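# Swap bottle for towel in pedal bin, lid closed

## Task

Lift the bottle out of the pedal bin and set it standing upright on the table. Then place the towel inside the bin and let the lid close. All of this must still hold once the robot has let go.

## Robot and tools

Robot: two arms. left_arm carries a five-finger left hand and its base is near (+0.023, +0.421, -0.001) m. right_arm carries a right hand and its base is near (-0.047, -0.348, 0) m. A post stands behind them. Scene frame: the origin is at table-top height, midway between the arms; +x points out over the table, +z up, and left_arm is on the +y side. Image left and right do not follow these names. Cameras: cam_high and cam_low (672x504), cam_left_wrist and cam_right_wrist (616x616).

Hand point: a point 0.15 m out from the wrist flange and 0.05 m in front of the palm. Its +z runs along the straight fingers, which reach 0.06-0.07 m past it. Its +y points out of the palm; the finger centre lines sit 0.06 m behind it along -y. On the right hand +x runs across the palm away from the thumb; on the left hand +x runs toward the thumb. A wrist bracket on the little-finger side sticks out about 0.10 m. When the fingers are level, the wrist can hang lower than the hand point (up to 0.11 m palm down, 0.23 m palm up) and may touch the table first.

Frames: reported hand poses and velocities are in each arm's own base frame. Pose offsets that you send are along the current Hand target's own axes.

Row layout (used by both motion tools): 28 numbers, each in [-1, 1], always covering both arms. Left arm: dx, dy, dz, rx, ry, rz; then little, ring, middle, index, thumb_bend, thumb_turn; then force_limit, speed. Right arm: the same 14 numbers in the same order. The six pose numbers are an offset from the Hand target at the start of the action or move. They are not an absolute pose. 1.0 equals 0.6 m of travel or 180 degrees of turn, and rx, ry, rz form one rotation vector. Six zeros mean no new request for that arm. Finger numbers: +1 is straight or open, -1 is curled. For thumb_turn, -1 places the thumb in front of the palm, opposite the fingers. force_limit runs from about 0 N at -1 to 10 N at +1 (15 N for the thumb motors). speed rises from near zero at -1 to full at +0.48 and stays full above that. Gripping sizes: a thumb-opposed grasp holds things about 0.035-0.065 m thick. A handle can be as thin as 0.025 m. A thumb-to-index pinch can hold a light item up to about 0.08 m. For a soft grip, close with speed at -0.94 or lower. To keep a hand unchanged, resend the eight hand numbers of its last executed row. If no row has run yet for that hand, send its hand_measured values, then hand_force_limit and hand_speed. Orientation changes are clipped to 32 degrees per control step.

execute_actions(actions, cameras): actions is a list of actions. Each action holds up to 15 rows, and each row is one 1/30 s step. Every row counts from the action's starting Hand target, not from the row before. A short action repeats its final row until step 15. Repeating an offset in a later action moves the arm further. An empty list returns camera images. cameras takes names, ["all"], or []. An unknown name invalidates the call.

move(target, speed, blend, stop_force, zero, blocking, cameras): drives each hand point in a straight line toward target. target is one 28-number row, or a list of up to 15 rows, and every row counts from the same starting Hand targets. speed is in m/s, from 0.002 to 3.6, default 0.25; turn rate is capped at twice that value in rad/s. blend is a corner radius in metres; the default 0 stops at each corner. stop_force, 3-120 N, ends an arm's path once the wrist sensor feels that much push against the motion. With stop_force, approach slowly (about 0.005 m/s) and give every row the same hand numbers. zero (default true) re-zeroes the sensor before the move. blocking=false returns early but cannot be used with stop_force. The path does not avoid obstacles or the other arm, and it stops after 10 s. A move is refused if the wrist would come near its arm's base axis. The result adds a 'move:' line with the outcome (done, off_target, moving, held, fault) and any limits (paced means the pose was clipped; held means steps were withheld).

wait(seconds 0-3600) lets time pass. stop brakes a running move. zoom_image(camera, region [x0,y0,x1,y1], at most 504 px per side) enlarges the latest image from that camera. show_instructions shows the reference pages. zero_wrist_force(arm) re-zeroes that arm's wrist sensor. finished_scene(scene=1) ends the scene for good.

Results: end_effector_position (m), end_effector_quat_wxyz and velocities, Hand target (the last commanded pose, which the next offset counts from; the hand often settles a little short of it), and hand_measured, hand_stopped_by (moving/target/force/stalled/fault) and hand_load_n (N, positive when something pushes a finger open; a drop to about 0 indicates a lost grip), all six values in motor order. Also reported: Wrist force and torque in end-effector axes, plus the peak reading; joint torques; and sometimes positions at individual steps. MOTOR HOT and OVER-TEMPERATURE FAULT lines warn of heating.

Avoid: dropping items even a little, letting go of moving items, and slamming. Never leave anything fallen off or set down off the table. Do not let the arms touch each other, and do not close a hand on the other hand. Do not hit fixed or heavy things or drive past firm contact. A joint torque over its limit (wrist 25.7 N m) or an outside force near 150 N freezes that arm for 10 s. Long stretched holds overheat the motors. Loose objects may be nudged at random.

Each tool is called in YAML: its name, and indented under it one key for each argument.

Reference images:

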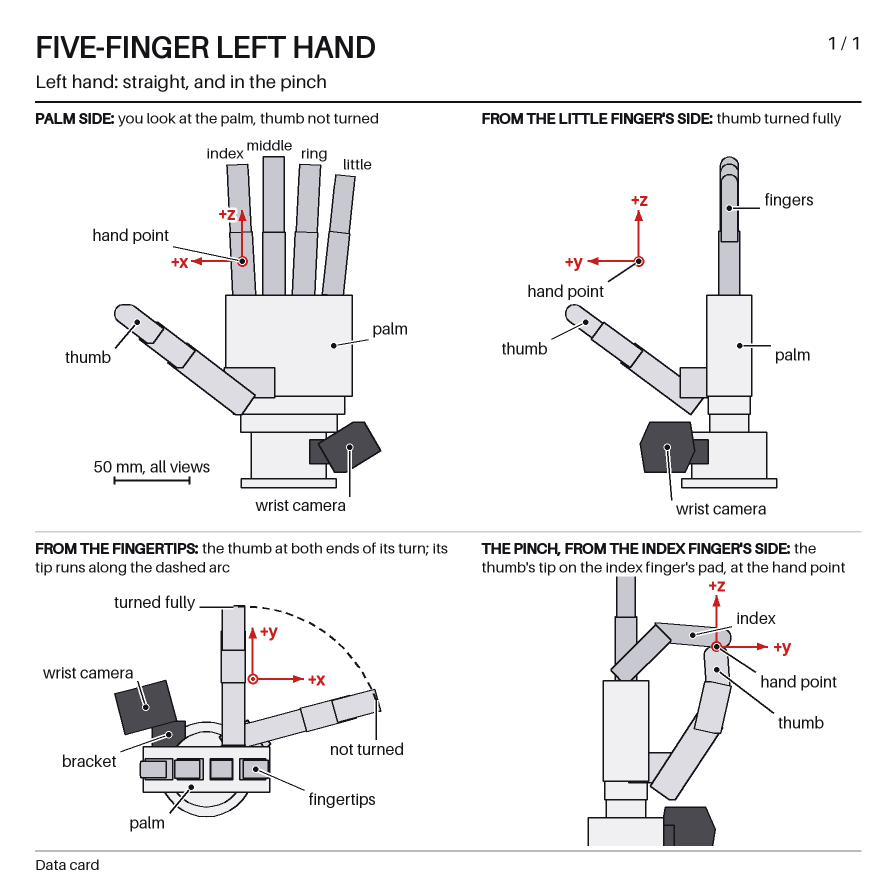

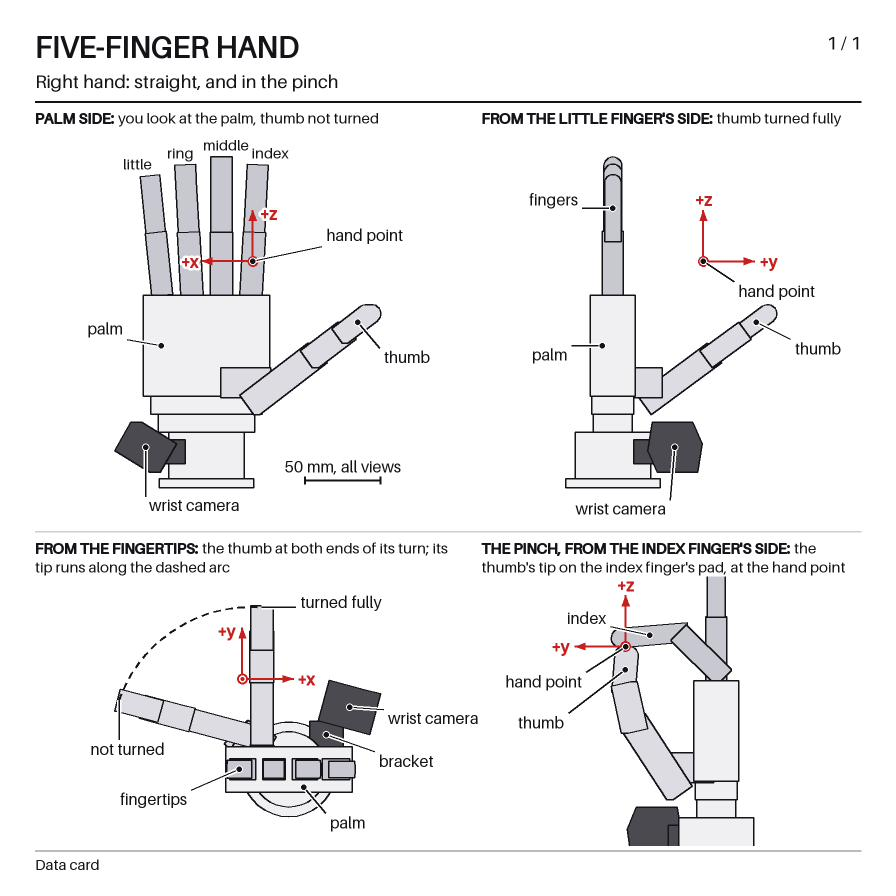

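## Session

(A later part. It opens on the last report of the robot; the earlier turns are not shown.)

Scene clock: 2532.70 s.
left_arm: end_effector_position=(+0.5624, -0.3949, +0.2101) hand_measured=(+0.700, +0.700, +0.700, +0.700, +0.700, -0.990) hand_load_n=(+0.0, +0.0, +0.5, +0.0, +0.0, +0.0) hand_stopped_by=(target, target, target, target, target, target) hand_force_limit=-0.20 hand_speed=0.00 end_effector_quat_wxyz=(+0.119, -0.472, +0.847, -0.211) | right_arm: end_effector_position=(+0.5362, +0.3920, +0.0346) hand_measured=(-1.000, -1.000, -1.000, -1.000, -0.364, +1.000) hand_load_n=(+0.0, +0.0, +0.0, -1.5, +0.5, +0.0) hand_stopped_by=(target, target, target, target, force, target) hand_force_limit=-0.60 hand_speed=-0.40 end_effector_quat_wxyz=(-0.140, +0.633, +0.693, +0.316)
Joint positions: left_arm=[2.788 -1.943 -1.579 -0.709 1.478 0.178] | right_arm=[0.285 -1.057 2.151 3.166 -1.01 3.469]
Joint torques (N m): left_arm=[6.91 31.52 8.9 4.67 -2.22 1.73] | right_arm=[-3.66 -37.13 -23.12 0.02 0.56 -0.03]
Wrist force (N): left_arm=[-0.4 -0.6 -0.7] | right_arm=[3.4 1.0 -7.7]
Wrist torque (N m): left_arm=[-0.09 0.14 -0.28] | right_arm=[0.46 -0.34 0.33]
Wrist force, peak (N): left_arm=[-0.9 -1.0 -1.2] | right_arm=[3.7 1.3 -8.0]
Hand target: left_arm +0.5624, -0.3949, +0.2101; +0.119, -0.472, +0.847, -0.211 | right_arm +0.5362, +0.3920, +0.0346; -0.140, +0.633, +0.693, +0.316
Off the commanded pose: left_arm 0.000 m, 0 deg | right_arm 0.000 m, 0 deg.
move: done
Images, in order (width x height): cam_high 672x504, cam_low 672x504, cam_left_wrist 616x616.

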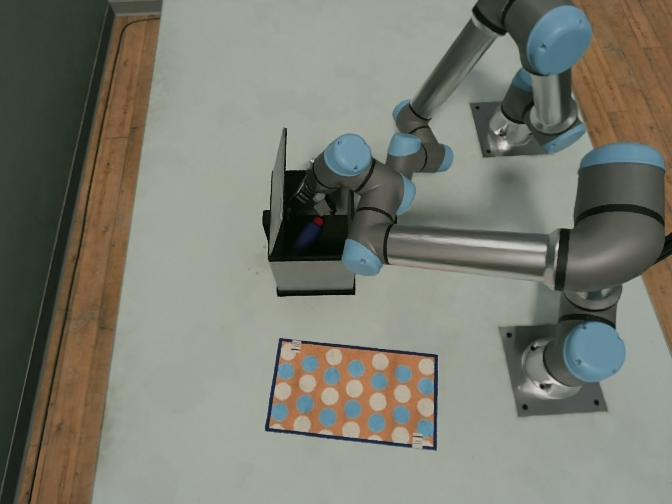

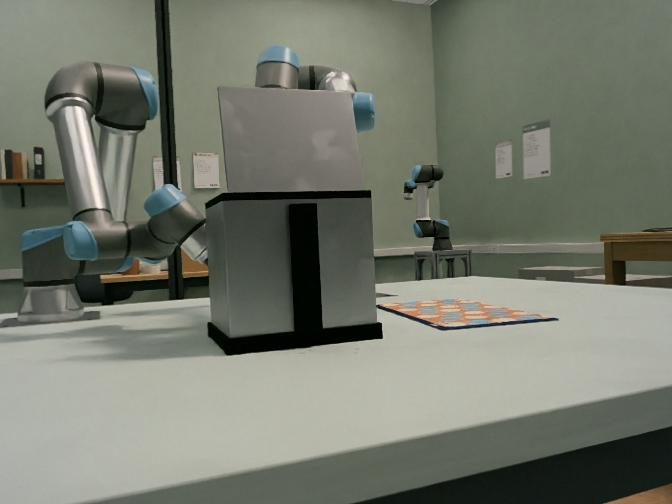

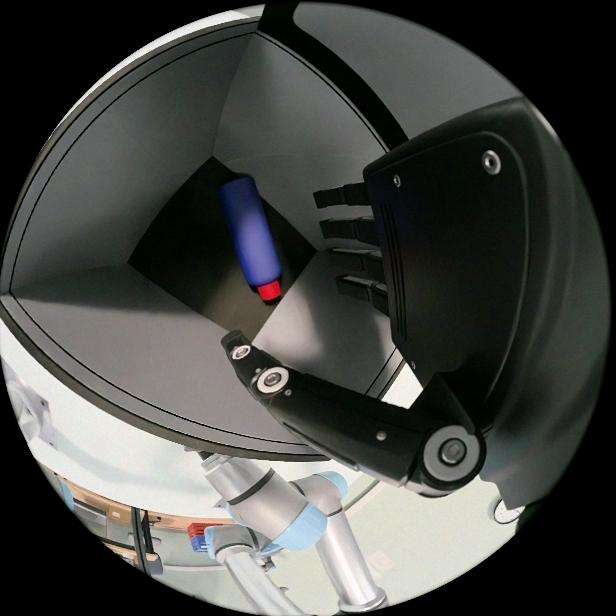

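move:
  target: [-0.0043,0.0718,0.1505,0,0,0,0.7,0.7,0.7,0.7,0.7,-0.99,-0.2,0,0,0,0,0,0,0,-1,-1,-1,-1,-0.8,1,-0.6,-0.4]
  speed: 0.03
  stop_force: 5
  cameras: ["cam_high","cam_left_wrist"]

zoom_image:
  camera: "cam_left_wrist"
  region: [150, 150, 430, 430]

zoom_image:
  camera: "cam_high"
  region: [250, 120, 410, 300]

Scene clock: 2550.67 s.
left_arm: end_effector_position=(+0.5676, -0.3950, +0.1101) hand_measured=(+0.700, +0.700, +0.700, +0.700, +0.700, -0.990) hand_load_n=(+0.0, +0.0, +0.0, +0.0, +0.0, +0.0) hand_stopped_by=(target, target, target, target, target, target) hand_force_limit=-0.20 hand_speed=0.00 end_effector_quat_wxyz=(+0.119, -0.472, +0.847, -0.211) | right_arm: end_effector_position=(+0.5362, +0.3920, +0.0346) hand_measured=(-1.000, -1.000, -1.000, -1.000, -0.364, +1.000) hand_load_n=(+0.5, +0.0, +0.0, -1.5, +0.0, +0.0) hand_stopped_by=(target, target, target, target, force, target) hand_force_limit=-0.60 hand_speed=-0.40 end_effector_quat_wxyz=(-0.140, +0.633, +0.693, +0.316)
Joint positions: left_arm=[2.791 -2.064 -1.685 -0.482 1.477 0.18] | right_arm=[0.285 -1.057 2.151 3.166 -1.01 3.469]
Joint torques (N m): left_arm=[5.91 34.02 7.66 4.7 -2.21 1.78] | right_arm=[-4.74 -38.57 -22.6 -0.68 0.52 0.26]
Wrist force (N): left_arm=[-0.7 -0.6 -0.9] | right_arm=[3.5 1.1 -7.5]
Wrist torque (N m): left_arm=[-0.08 0.20 -0.30] | right_arm=[0.46 -0.36 0.35]
Wrist force, peak (N): left_arm=[-0.6 -0.7 -1.3] | right_arm=[3.5 1.4 -8.0]
Hand target: left_arm +0.5676, -0.3950, +0.1101; +0.119, -0.472, +0.847, -0.211 | right_arm +0.5362, +0.3920, +0.0346; -0.140, +0.633, +0.693, +0.316
Off the commanded pose: left_arm 0.000 m, 0 deg | right_arm 0.000 m, 0 deg.
move: done

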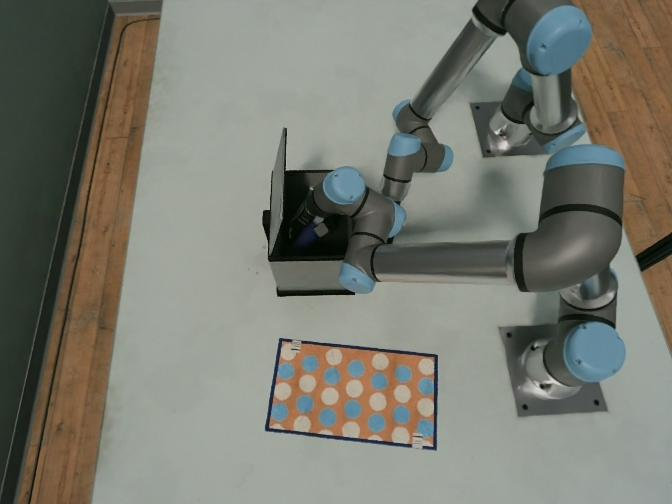

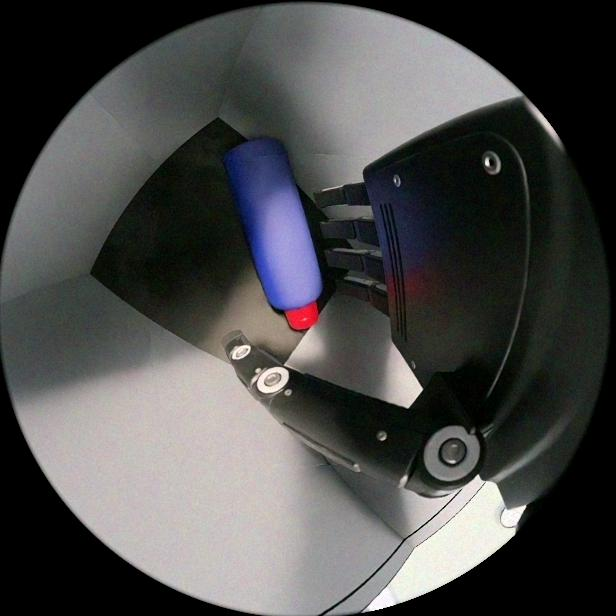

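Scaled by 1.800 from the camera's image (finer frame: 880x880).

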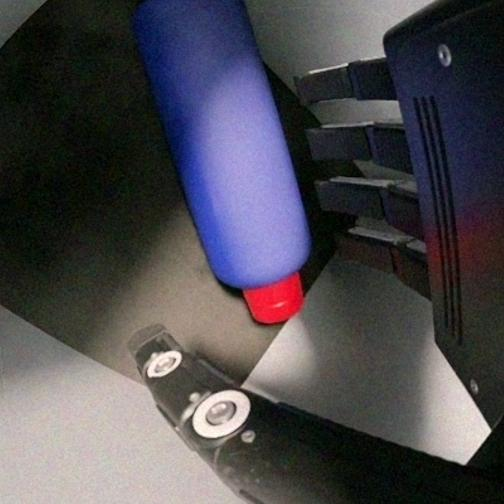

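Scaled by 2.800 from the camera's image (finer frame: 960x720).

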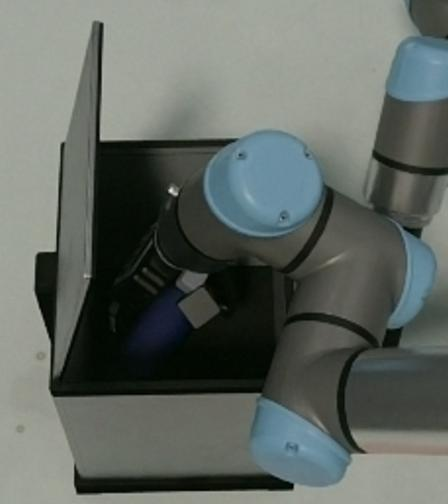

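move:
  target: [0,0.0238,0.0592,0,0,0,0.7,0.7,0.7,0.7,0.7,-0.99,-0.2,0,0,0,0,0,0,0,-1,-1,-1,-1,-0.8,1,-0.6,-0.4]
  speed: 0.015
  stop_force: 4
  cameras: ["cam_high","cam_left_wrist"]

zoom_image:
  camera: "cam_left_wrist"
  region: [150, 150, 430, 430]

Scene clock: 2735.40 s.
left_arm: end_effector_position=(+0.5711, -0.3971, +0.0721) hand_measured=(+0.700, +0.700, +0.700, +0.700, +0.700, -0.990) hand_load_n=(+0.0, +0.0, +0.0, +0.0, +0.0, +0.0) hand_stopped_by=(target, target, target, target, target, target) hand_force_limit=-0.20 hand_speed=0.00 end_effector_quat_wxyz=(+0.119, -0.472, +0.847, -0.211) | right_arm: end_effector_position=(+0.5362, +0.3920, +0.0346) hand_measured=(-1.000, -1.000, -1.000, -1.000, -0.364, +1.000) hand_load_n=(+0.0, +0.0, +0.0, -1.0, +0.5, +0.0) hand_stopped_by=(target, target, target, target, force, target) hand_force_limit=-0.60 hand_speed=-0.40 end_effector_quat_wxyz=(-0.140, +0.633, +0.693, +0.316)
Joint positions: left_arm=[2.79 -2.126 -1.702 -0.403 1.478 0.179] | right_arm=[0.285 -1.057 2.151 3.166 -1.01 3.469]
Joint torques (N m): left_arm=[-8.64 34.01 4.73 4.83 1.84 -1.37] | right_arm=[-4.43 -37.32 -21.65 -1.37 0.65 0.44]
Wrist force (N): left_arm=[-0.4 -0.8 -0.7] | right_arm=[3.5 0.9 -7.4]
Wrist torque (N m): left_arm=[-0.13 0.16 -0.16] | right_arm=[0.42 -0.37 0.33]
Wrist force, peak (N): left_arm=[-0.6 -0.9 -1.1] | right_arm=[3.8 1.2 -7.9]
Hand target: left_arm +0.5711, -0.3971, +0.0721; +0.119, -0.472, +0.847, -0.211 | right_arm +0.5362, +0.3920, +0.0346; -0.140, +0.633, +0.693, +0.316
Off the commanded pose: left_arm 0.000 m, 0 deg | right_arm 0.000 m, 0 deg.
move: done

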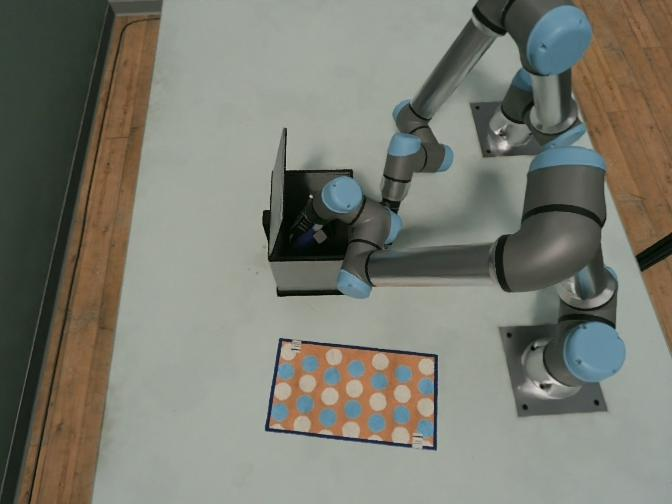

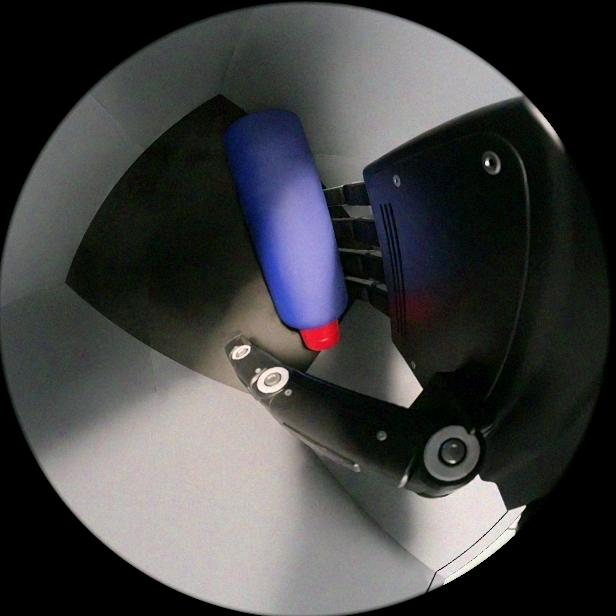

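Scaled by 1.800 from the camera's image (finer frame: 880x880).

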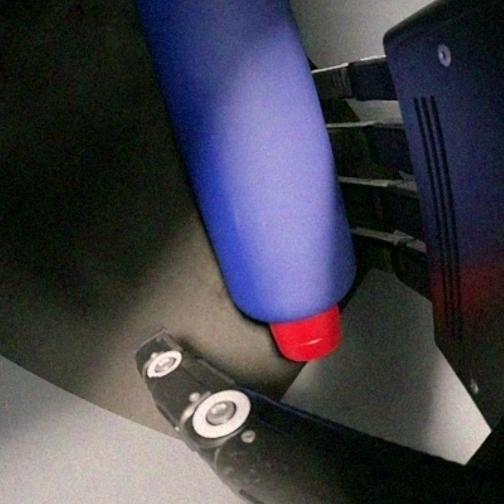

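move:
  target: [0,0,0,0,0,0,0.3,0.3,0.3,0.3,0.45,-0.99,-0.4,-0.93,0,0,0,0,0,0,-1,-1,-1,-1,-0.8,1,-0.6,-0.4]
  speed: 0.05
  cameras: ["cam_left_wrist"]

zoom_image:
  camera: "cam_left_wrist"
  region: [150, 150, 430, 430]

Scene clock: 2781.53 s.
left_arm: end_effector_position=(+0.5711, -0.3971, +0.0721) hand_measured=(+0.300, +0.300, +0.300, +0.300, +0.450, -0.990) hand_load_n=(+0.0, +0.0, +0.0, +0.0, +0.0, +0.0) hand_stopped_by=(target, target, target, target, target, target) hand_force_limit=-0.40 hand_speed=-0.93 end_effector_quat_wxyz=(+0.119, -0.472, +0.847, -0.211) | right_arm: end_effector_position=(+0.5362, +0.3920, +0.0346) hand_measured=(-1.000, -1.000, -1.000, -1.000, -0.364, +1.000) hand_load_n=(+0.0, +0.0, +0.0, -1.5, +0.5, +0.0) hand_stopped_by=(target, target, target, target, force, target) hand_force_limit=-0.60 hand_speed=-0.40 end_effector_quat_wxyz=(-0.140, +0.633, +0.693, +0.316)
Joint positions: left_arm=[2.79 -2.126 -1.702 -0.403 1.478 0.179] | right_arm=[0.285 -1.057 2.151 3.166 -1.01 3.469]
Joint torques (N m): left_arm=[-8.02 33.82 7.03 4.06 1.83 -1.43] | right_arm=[-4.98 -37.85 -22.03 -1.75 0.4 0.06]
Wrist force (N): left_arm=[-0.2 -0.7 -1.6] | right_arm=[3.5 1.2 -7.5]
Wrist torque (N m): left_arm=[-0.07 0.12 -0.16] | right_arm=[0.49 -0.37 0.35]
Wrist force, peak (N): left_arm=[-0.3 -0.9 -1.6] | right_arm=[3.4 1.3 -7.8]
Hand target: left_arm +0.5711, -0.3971, +0.0721; +0.119, -0.472, +0.847, -0.211 | right_arm +0.5362, +0.3920, +0.0346; -0.140, +0.633, +0.693, +0.316
Off the commanded pose: left_arm 0.000 m, 0 deg | right_arm 0.000 m, 0 deg.
move: done

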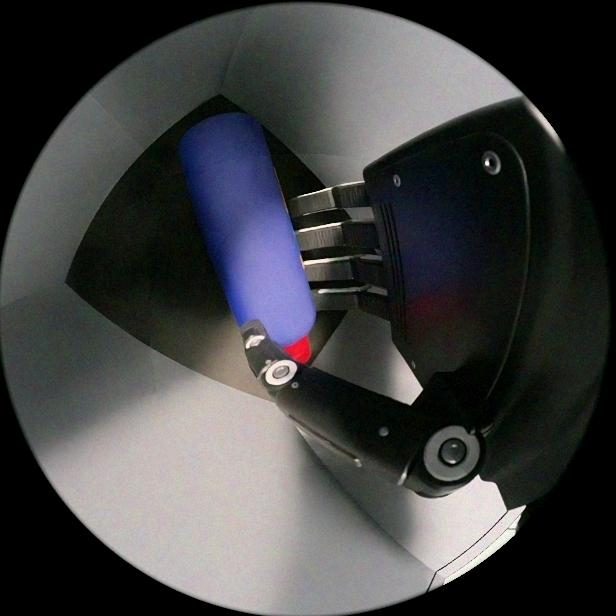

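Scaled by 1.800 from the camera's image (finer frame: 880x880).

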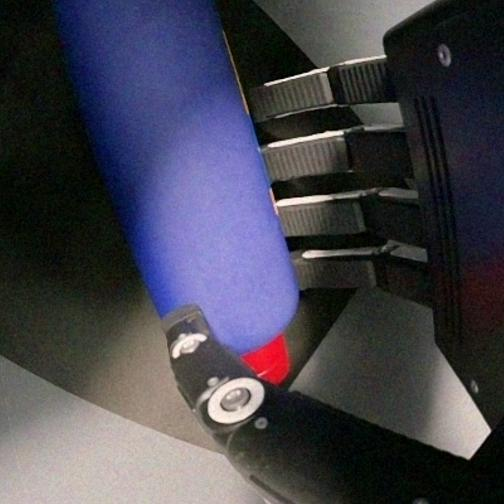

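move:
  target: [0,0,0,0,0,0,0.2,0.2,0.2,0.2,0.0,-0.99,-0.5,-0.93,0,0,0,0,0,0,-1,-1,-1,-1,-0.8,1,-0.6,-0.4]
  speed: 0.05
  cameras: ["cam_left_wrist"]

zoom_image:
  camera: "cam_left_wrist"
  region: [150, 150, 430, 430]

Scene clock: 2797.37 s.
left_arm: end_effector_position=(+0.5711, -0.3971, +0.0721) hand_measured=(+0.200, +0.242, +0.262, +0.236, +0.430, -0.990) hand_load_n=(+0.0, +2.5, +0.5, +3.0, +5.5, +2.5) hand_stopped_by=(target, force, force, force, force, target) hand_force_limit=-0.50 hand_speed=-0.93 end_effector_quat_wxyz=(+0.119, -0.472, +0.847, -0.211) | right_arm: end_effector_position=(+0.5362, +0.3920, +0.0346) hand_measured=(-1.000, -1.000, -1.000, -1.000, -0.364, +1.000) hand_load_n=(+0.0, +0.0, +0.0, -1.5, +0.0, +0.0) hand_stopped_by=(target, target, target, target, force, target) hand_force_limit=-0.60 hand_speed=-0.40 end_effector_quat_wxyz=(-0.140, +0.633, +0.693, +0.316)
Joint positions: left_arm=[2.79 -2.126 -1.702 -0.403 1.478 0.179] | right_arm=[0.285 -1.057 2.151 3.166 -1.01 3.469]
Joint torques (N m): left_arm=[-7.29 33.64 9.26 3.4 1.68 -1.31] | right_arm=[-4.14 -38.14 -22.73 -2.01 0.5 0.15]
Wrist force (N): left_arm=[-0.4 -1.4 -1.5] | right_arm=[3.5 1.1 -7.4]
Wrist torque (N m): left_arm=[-0.09 0.12 -0.15] | right_arm=[0.45 -0.37 0.34]
Wrist force, peak (N): left_arm=[-0.2 -1.6 -1.5] | right_arm=[3.5 1.1 -7.9]
Hand target: left_arm +0.5711, -0.3971, +0.0721; +0.119, -0.472, +0.847, -0.211 | right_arm +0.5362, +0.3920, +0.0346; -0.140, +0.633, +0.693, +0.316
Off the commanded pose: left_arm 0.000 m, 0 deg | right_arm 0.000 m, 0 deg.
move: done

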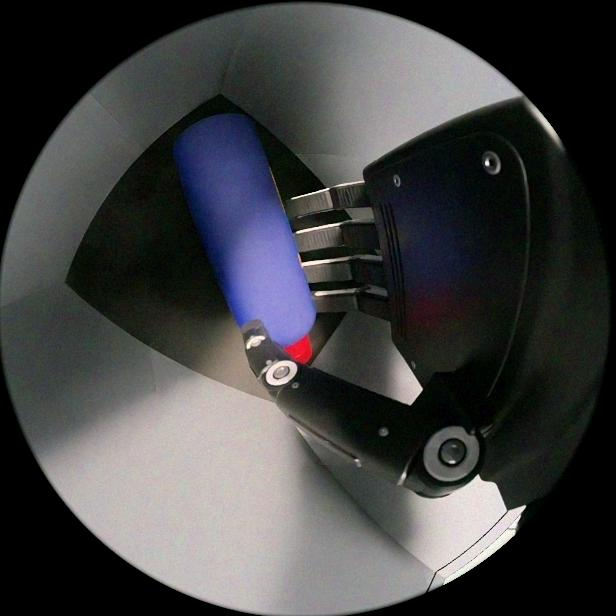

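Scaled by 1.800 from the camera's image (finer frame: 880x880).

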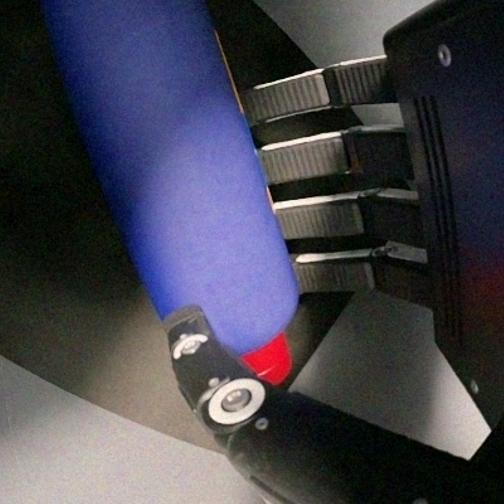

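move:
  target: [0.05,0,0,0,0,0,0.2,0.2,0.2,0.2,0.0,-0.99,-0.5,-0.93,0,0,0,0,0,0,-1,-1,-1,-1,-0.8,1,-0.6,-0.4]
  speed: 0.02
  stop_force: 10
  cameras: ["cam_high","cam_left_wrist"]

zoom_image:
  camera: "cam_left_wrist"
  region: [150, 150, 430, 430]

Scene clock: 2812.77 s.
left_arm: end_effector_position=(+0.5554, -0.4226, +0.0720) hand_measured=(+0.200, +0.242, +0.262, +0.236, +0.430, -0.990) hand_load_n=(+0.5, +2.5, +0.5, +2.5, +5.5, +2.0) hand_stopped_by=(target, force, force, force, force, target) hand_force_limit=-0.50 hand_speed=-0.93 end_effector_quat_wxyz=(+0.119, -0.472, +0.847, -0.211) | right_arm: end_effector_position=(+0.5362, +0.3920, +0.0346) hand_measured=(-1.000, -1.000, -1.000, -1.000, -0.364, +1.000) hand_load_n=(+0.0, +0.0, +0.0, -1.0, +0.5, +0.0) hand_stopped_by=(target, target, target, target, force, target) hand_force_limit=-0.60 hand_speed=-0.40 end_effector_quat_wxyz=(-0.140, +0.633, +0.693, +0.316)
Joint positions: left_arm=[2.742 -2.129 -1.698 -0.4 1.5 0.137] | right_arm=[0.285 -1.057 2.151 3.166 -1.01 3.469]
Joint torques (N m): left_arm=[-13.26 16.77 23.1 4.73 1.86 -1.47] | right_arm=[-5.95 -37.42 -22.58 -2.75 0.43 0.01]
Wrist force (N): left_arm=[-0.1 -0.6 -0.6] | right_arm=[2.4 1.3 -6.8]
Wrist torque (N m): left_arm=[-0.08 0.10 -0.08] | right_arm=[0.45 -0.31 0.30]
Wrist force, peak (N): left_arm=[-0.1 -1.7 -1.4] | right_arm=[3.7 1.3 -7.6]
Hand target: left_arm +0.5554, -0.4226, +0.0720; +0.119, -0.472, +0.847, -0.211 | right_arm +0.5362, +0.3920, +0.0346; -0.140, +0.633, +0.693, +0.316
Off the commanded pose: left_arm 0.000 m, 0 deg | right_arm 0.000 m, 0 deg.
move: done

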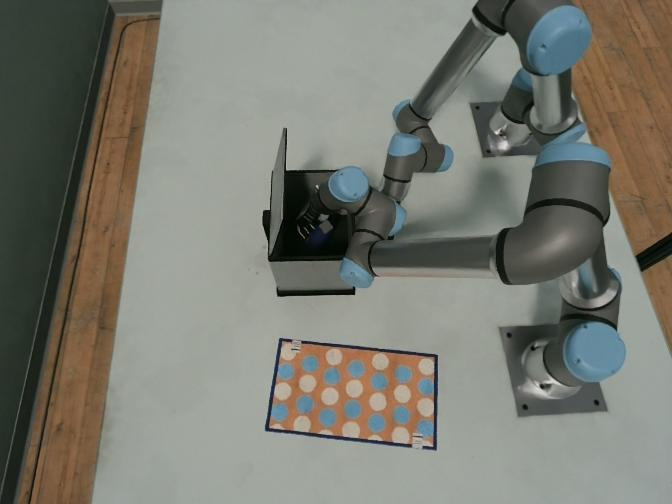

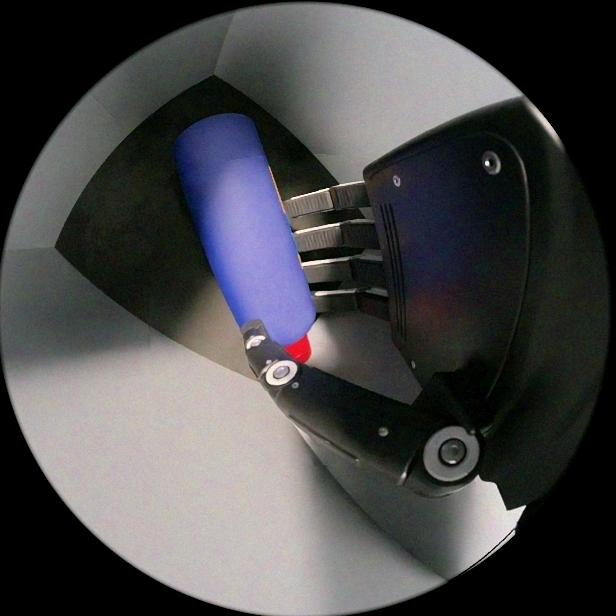

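Scaled by 1.800 from the camera's image (finer frame: 880x880).

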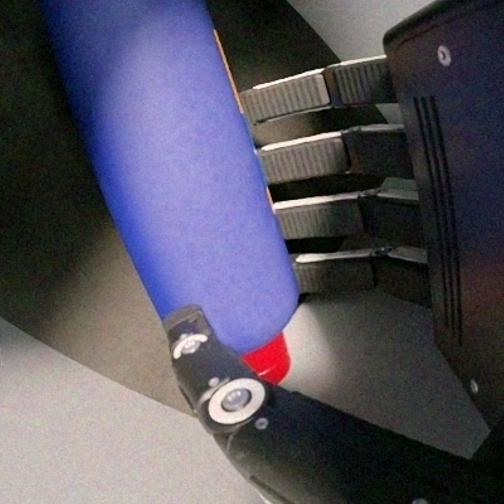

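move:
  target:
    - [0,0,0,0,0,0,0.42,0.42,0.42,0.42,0.6,-0.99,-0.5,-0.7,0,0,0,0,0,0,-1,-1,-1,-1,-0.8,1,-0.6,-0.4]
    - [-0.0467,0,0,0,0,0,0.42,0.42,0.42,0.42,0.6,-0.99,-0.5,-0.7,0,0,0,0,0,0,-1,-1,-1,-1,-0.8,1,-0.6,-0.4]
  speed: 0.03
  cameras: ["cam_high","cam_left_wrist"]

zoom_image:
  camera: "cam_left_wrist"
  region: [150, 150, 430, 430]

Scene clock: 2823.77 s.
left_arm: end_effector_position=(+0.5700, -0.3988, +0.0720) hand_measured=(+0.420, +0.420, +0.420, +0.420, +0.600, -0.990) hand_load_n=(+0.0, +0.0, +0.0, +0.0, +0.0, +0.0) hand_stopped_by=(target, target, target, target, target, target) hand_force_limit=-0.50 hand_speed=-0.70 end_effector_quat_wxyz=(+0.119, -0.472, +0.847, -0.211) | right_arm: end_effector_position=(+0.5362, +0.3920, +0.0346) hand_measured=(-1.000, -1.000, -1.000, -1.000, -0.364, +1.000) hand_load_n=(+0.0, +0.0, +0.0, -1.5, +0.0, +0.0) hand_stopped_by=(target, target, target, target, force, target) hand_force_limit=-0.60 hand_speed=-0.40 end_effector_quat_wxyz=(-0.140, +0.633, +0.693, +0.316)
Joint positions: left_arm=[2.787 -2.126 -1.702 -0.403 1.479 0.176] | right_arm=[0.285 -1.057 2.151 3.166 -1.01 3.469]
Joint torques (N m): left_arm=[7.08 44.96 4.19 1.2 -2.45 1.87] | right_arm=[-4.89 -37.77 -21.01 -3.19 0.42 -0.29]
Wrist force (N): left_arm=[-0.3 -0.8 -0.6] | right_arm=[3.9 1.8 -7.5]
Wrist torque (N m): left_arm=[-0.11 0.12 -0.27] | right_arm=[0.53 -0.38 0.37]
Wrist force, peak (N): left_arm=[-0.5 -0.7 -1.0] | right_arm=[3.9 1.8 -7.5]
Hand target: left_arm +0.5701, -0.3988, +0.0721; +0.119, -0.472, +0.847, -0.211 | right_arm +0.5362, +0.3920, +0.0346; -0.140, +0.633, +0.693, +0.316
Off the commanded pose: left_arm 0.000 m, 0 deg | right_arm 0.000 m, 0 deg.
move: done

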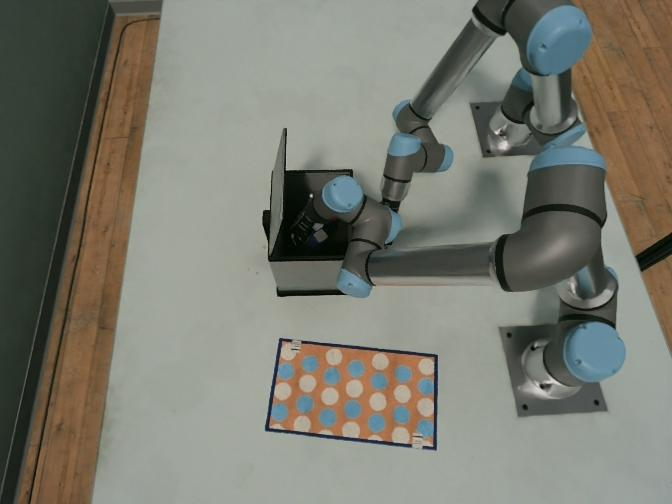

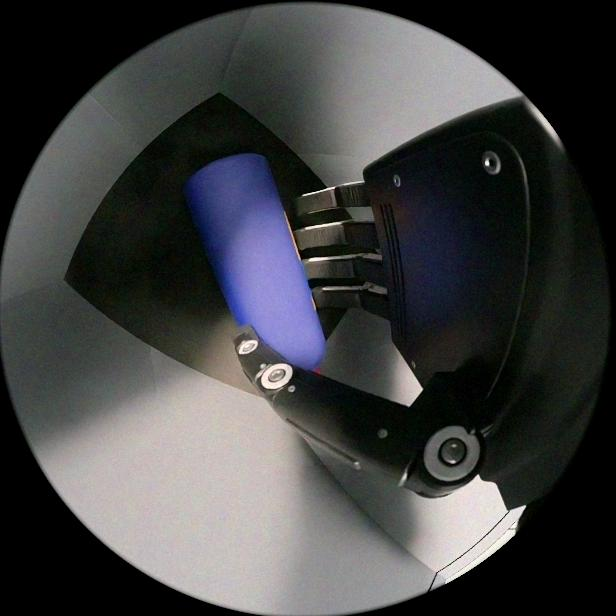

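Scaled by 1.800 from the camera's image (finer frame: 880x880).

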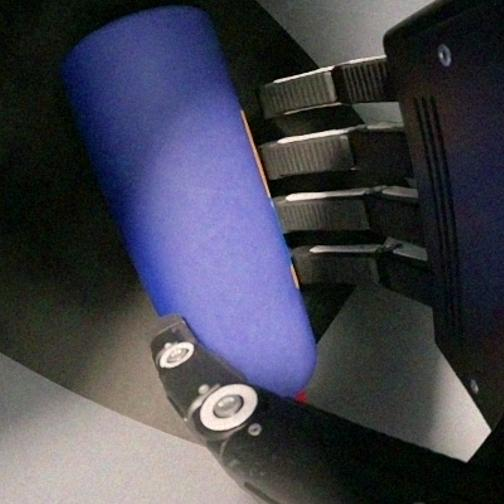

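move:
  target: [0,0,0,0,0,0,-0.2,-0.2,-0.2,-0.2,0.0,-0.985,-0.4,-0.93,0,0,0,0,0,0,-1,-1,-1,-1,-0.8,1,-0.6,-0.4]
  speed: 0.05
  cameras: ["cam_left_wrist"]

zoom_image:
  camera: "cam_left_wrist"
  region: [150, 150, 430, 430]

Scene clock: 2833.53 s.
left_arm: end_effector_position=(+0.5701, -0.3988, +0.0721) hand_measured=(+0.080, +0.178, +0.212, +0.186, +0.492, -0.984) hand_load_n=(+3.0, +0.0, +0.5, +5.0, +7.5, +3.0) hand_stopped_by=(force, force, force, force, force, target) hand_force_limit=-0.40 hand_speed=-0.93 end_effector_quat_wxyz=(+0.119, -0.472, +0.847, -0.211) | right_arm: end_effector_position=(+0.5362, +0.3920, +0.0346) hand_measured=(-1.000, -1.000, -1.000, -1.000, -0.364, +1.000) hand_load_n=(+0.0, +0.0, +0.0, -1.0, +0.5, +0.0) hand_stopped_by=(target, target, target, target, force, target) hand_force_limit=-0.60 hand_speed=-0.40 end_effector_quat_wxyz=(-0.140, +0.633, +0.693, +0.316)
Joint positions: left_arm=[2.787 -2.126 -1.702 -0.403 1.479 0.177] | right_arm=[0.285 -1.057 2.151 3.166 -1.01 3.469]
Joint torques (N m): left_arm=[6.98 44.61 18.87 2.02 -2.13 1.81] | right_arm=[-4.78 -36.6 -17.35 -3.3 0.23 -0.13]
Wrist force (N): left_arm=[-0.4 -0.7 -0.6] | right_arm=[3.7 1.4 -7.3]
Wrist torque (N m): left_arm=[-0.08 0.15 -0.28] | right_arm=[0.47 -0.36 0.35]
Wrist force, peak (N): left_arm=[-0.4 -0.9 -1.0] | right_arm=[4.2 1.4 -7.7]
Hand target: left_arm +0.5701, -0.3988, +0.0721; +0.119, -0.472, +0.847, -0.211 | right_arm +0.5362, +0.3920, +0.0346; -0.140, +0.633, +0.693, +0.316
Off the commanded pose: left_arm 0.000 m, 0 deg | right_arm 0.000 m, 0 deg.
move: done

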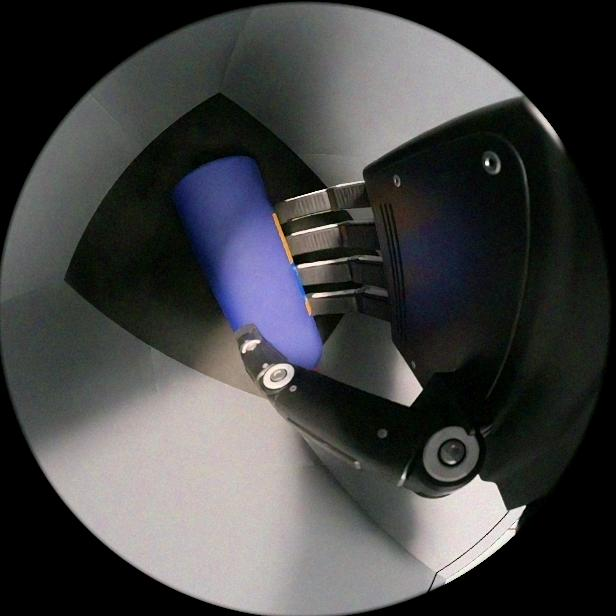

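Scaled by 1.800 from the camera's image (finer frame: 880x880).

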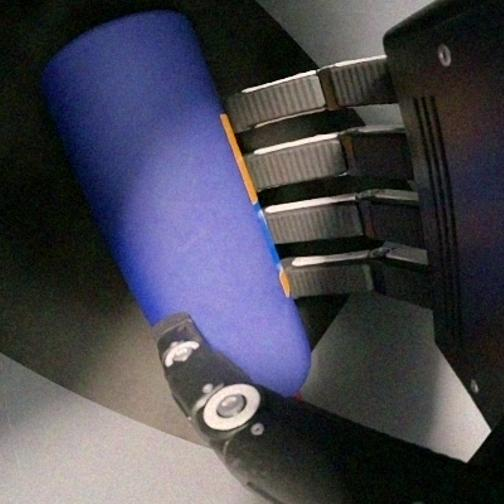

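move:
  target: [0,0,0,0,0,0,-0.3,-0.35,-0.35,-0.35,-0.1,-0.985,0.1,-0.93,0,0,0,0,0,0,-1,-1,-1,-1,-0.8,1,-0.6,-0.4]
  speed: 0.05
  cameras: ["cam_left_wrist"]

zoom_image:
  camera: "cam_left_wrist"
  region: [150, 150, 430, 430]

Scene clock: 2844.53 s.
left_arm: end_effector_position=(+0.5701, -0.3988, +0.0721) hand_measured=(-0.024, +0.128, +0.180, +0.174, +0.494, -0.984) hand_load_n=(+5.0, +1.0, +2.0, +4.0, +13.5, +6.5) hand_stopped_by=(force, force, force, force, force, target) hand_force_limit=0.10 hand_speed=-0.93 end_effector_quat_wxyz=(+0.119, -0.472, +0.847, -0.211) | right_arm: end_effector_position=(+0.5362, +0.3920, +0.0346) hand_measured=(-1.000, -1.000, -1.000, -1.000, -0.364, +1.000) hand_load_n=(+0.0, +0.0, +0.0, -1.5, +0.5, +0.0) hand_stopped_by=(target, target, target, target, force, target) hand_force_limit=-0.60 hand_speed=-0.40 end_effector_quat_wxyz=(-0.140, +0.633, +0.693, +0.316)
Joint positions: left_arm=[2.787 -2.126 -1.702 -0.403 1.479 0.177] | right_arm=[0.285 -1.057 2.151 3.166 -1.01 3.469]
Joint torques (N m): left_arm=[6.72 44.8 22.01 3.14 -1.96 1.64] | right_arm=[-4.53 -36.7 -12.37 -3.21 0.32 -0.34]
Wrist force (N): left_arm=[0.3 -1.6 -2.2] | right_arm=[3.8 1.4 -7.3]
Wrist torque (N m): left_arm=[-0.11 0.02 -0.19] | right_arm=[0.46 -0.39 0.36]
Wrist force, peak (N): left_arm=[0.2 -1.9 -2.4] | right_arm=[3.8 1.4 -7.8]
Hand target: left_arm +0.5701, -0.3988, +0.0721; +0.119, -0.472, +0.847, -0.211 | right_arm +0.5362, +0.3920, +0.0346; -0.140, +0.633, +0.693, +0.316
Off the commanded pose: left_arm 0.000 m, 0 deg | right_arm 0.000 m, 0 deg.
move: done

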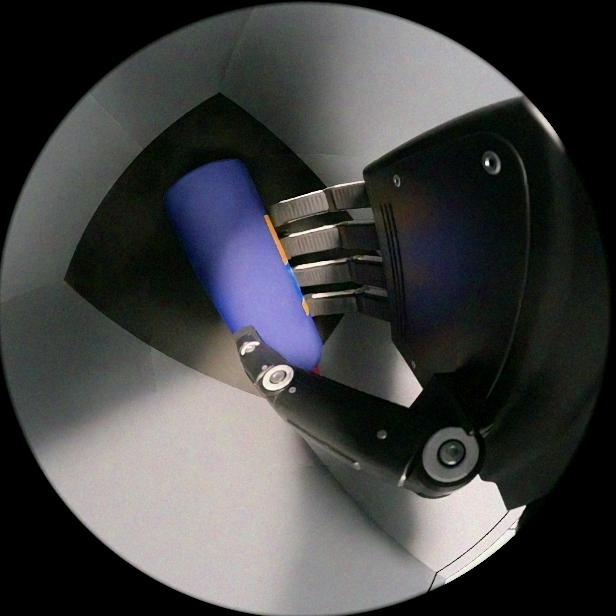

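Scaled by 1.800 from the camera's image (finer frame: 880x880).

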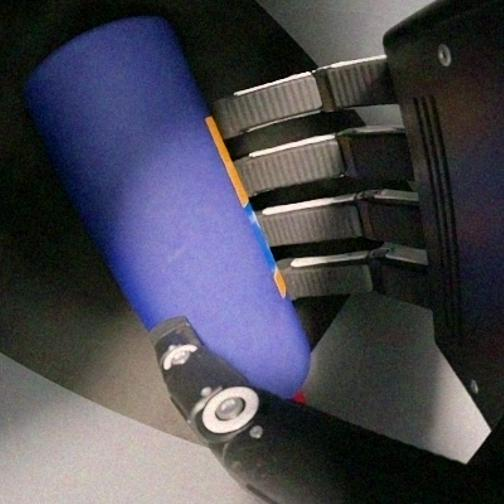

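move:
  target: [0,-0.0156,-0.0294,0,0,0,-0.3,-0.35,-0.35,-0.35,-0.1,-0.985,0.1,-0.93,0,0,0,0,0,0,-1,-1,-1,-1,-0.8,1,-0.6,-0.4]
  speed: 0.02
  cameras: ["cam_left_wrist","cam_high"]

zoom_image:
  camera: "cam_left_wrist"
  region: [150, 150, 430, 430]

Scene clock: 2860.63 s.
left_arm: end_effector_position=(+0.5701, -0.3988, +0.0920) hand_measured=(-0.024, +0.128, +0.180, +0.174, +0.490, -0.984) hand_load_n=(+0.0, +0.0, +0.0, +0.0, +0.0, +0.0) hand_stopped_by=(force, force, force, force, force, target) hand_force_limit=0.10 hand_speed=-0.93 end_effector_quat_wxyz=(+0.119, -0.472, +0.847, -0.211) | right_arm: end_effector_position=(+0.5362, +0.3920, +0.0346) hand_measured=(-1.000, -1.000, -1.000, -1.000, -0.364, +1.000) hand_load_n=(+0.0, +0.0, +0.0, -1.5, +0.5, +0.0) hand_stopped_by=(target, target, target, target, force, target) hand_force_limit=-0.60 hand_speed=-0.40 end_effector_quat_wxyz=(-0.140, +0.633, +0.693, +0.316)
Joint positions: left_arm=[2.787 -2.097 -1.687 -0.446 1.479 0.177] | right_arm=[0.285 -1.057 2.151 3.166 -1.01 3.469]
Joint torques (N m): left_arm=[-4.12 48.67 31.91 1.03 -0.93 -0.81] | right_arm=[-4.83 -37.35 -9.11 -3.44 0.41 -0.48]
Wrist force (N): left_arm=[-0.4 -0.6 -0.8] | right_arm=[3.9 1.0 -7.9]
Wrist torque (N m): left_arm=[-0.06 0.14 -0.28] | right_arm=[0.46 -0.40 0.36]
Wrist force, peak (N): left_arm=[0.2 -2.1 -2.5] | right_arm=[3.9 1.0 -7.9]
Hand target: left_arm +0.5700, -0.3988, +0.0920; +0.119, -0.472, +0.847, -0.211 | right_arm +0.5362, +0.3920, +0.0346; -0.140, +0.633, +0.693, +0.316
Off the commanded pose: left_arm 0.000 m, 0 deg | right_arm 0.000 m, 0 deg.
move: done
Images, in order (width x height): cam_high 672x504, cam_left_wrist 616x616.

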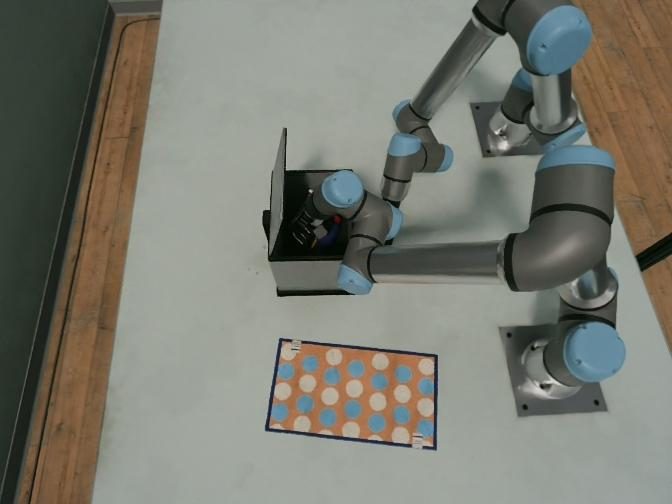

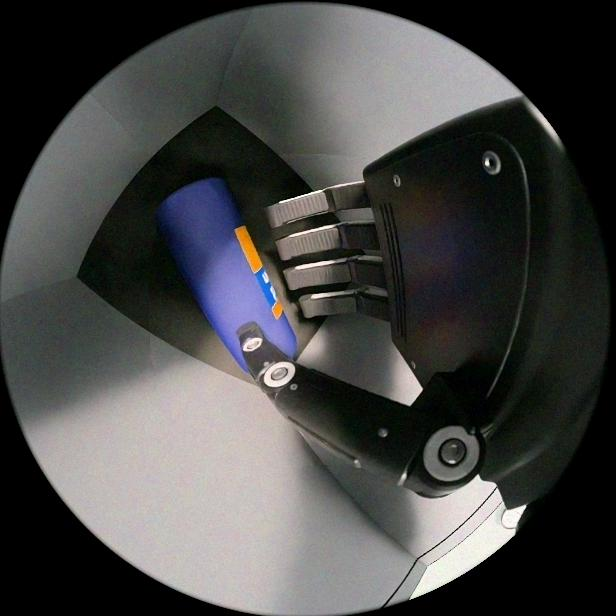

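Scaled by 1.800 from the camera's image (finer frame: 880x880).

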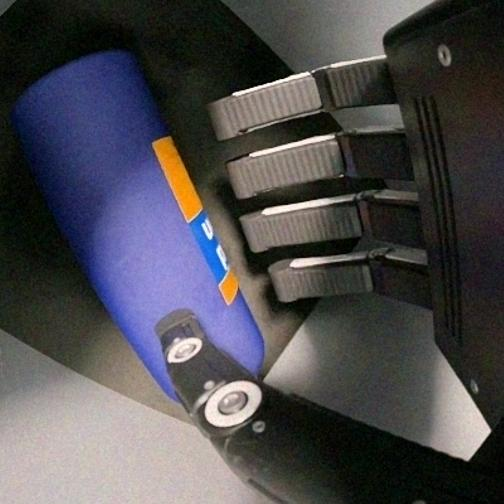

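move:
  target:
    - [0,-0.0352,-0.0662,0,0,0,0.5,0.5,0.5,0.5,0.7,-0.99,-0.4,-0.7,0,0,0,0,0,0,-1,-1,-1,-1,-0.8,1,-0.6,-0.4]
    - [0.015,-0.0122,-0.0784,0,-0.0224,-0.0422,0.5,0.5,0.5,0.5,0.7,-0.99,-0.4,-0.7,0,0,0,0,0,0,-1,-1,-1,-1,-0.8,1,-0.6,-0.4]
  speed: 0.04
  cameras: ["cam_left_wrist","cam_high"]

zoom_image:
  camera: "cam_left_wrist"
  region: [150, 150, 430, 430]

Scene clock: 2961.33 s.
left_arm: end_effector_position=(+0.5520, -0.3983, +0.1370) hand_measured=(+0.500, +0.500, +0.500, +0.500, +0.700, -0.990) hand_load_n=(+0.5, +0.0, +0.0, +0.0, +0.0, +0.0) hand_stopped_by=(target, target, target, target, target, target) hand_force_limit=-0.40 hand_speed=-0.70 end_effector_quat_wxyz=(+0.134, -0.535, +0.810, -0.202) | right_arm: end_effector_position=(+0.5362, +0.3920, +0.0346) hand_measured=(-1.000, -1.000, -1.000, -1.000, -0.364, +1.000) hand_load_n=(+0.0, +0.0, +0.0, -1.0, +0.5, +0.0) hand_stopped_by=(target, target, target, target, force, target) hand_force_limit=-0.60 hand_speed=-0.40 end_effector_quat_wxyz=(-0.140, +0.633, +0.693, +0.316)
Joint positions: left_arm=[2.762 -2 -1.705 -0.517 1.561 0.022] | right_arm=[0.285 -1.057 2.151 3.166 -1.01 3.469]
Joint torques (N m): left_arm=[-8.06 45.63 7.82 4.86 2.09 -1.38] | right_arm=[-5.42 -36.01 -3.08 -3.04 0.23 -0.57]
Wrist force (N): left_arm=[-0.3 -0.4 -0.7] | right_arm=[3.5 1.1 -7.8]
Wrist torque (N m): left_arm=[-0.04 0.15 -0.10] | right_arm=[0.47 -0.35 0.35]
Wrist force, peak (N): left_arm=[-0.8 -0.9 -1.1] | right_arm=[3.8 0.7 -8.0]
Hand target: left_arm +0.5520, -0.3983, +0.1370; +0.134, -0.535, +0.810, -0.202 | right_arm +0.5362, +0.3920, +0.0346; -0.140, +0.633, +0.693, +0.316
Off the commanded pose: left_arm 0.000 m, 0 deg | right_arm 0.000 m, 0 deg.
move: done
Images, in order (width x height): cam_high 672x504, cam_left_wrist 616x616.

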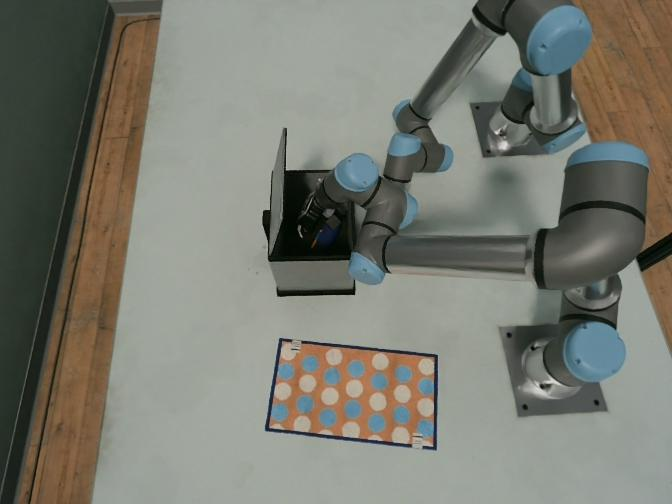

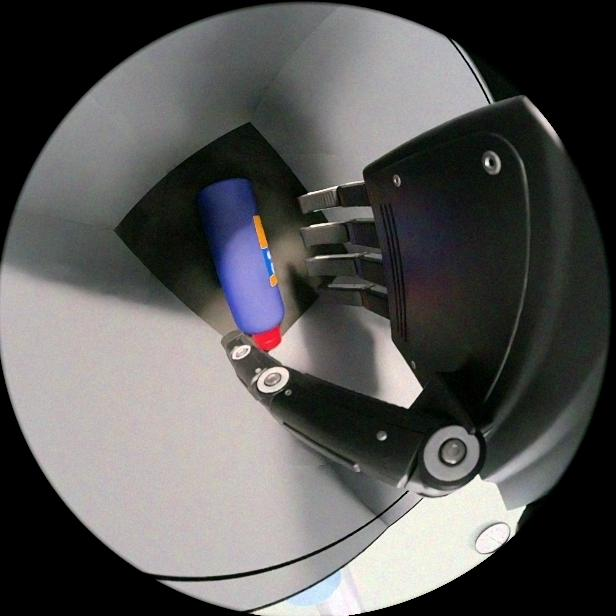

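Scaled by 1.800 from the camera's image (finer frame: 880x880).

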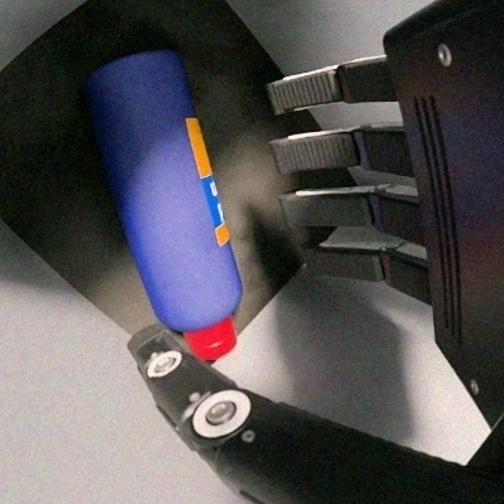

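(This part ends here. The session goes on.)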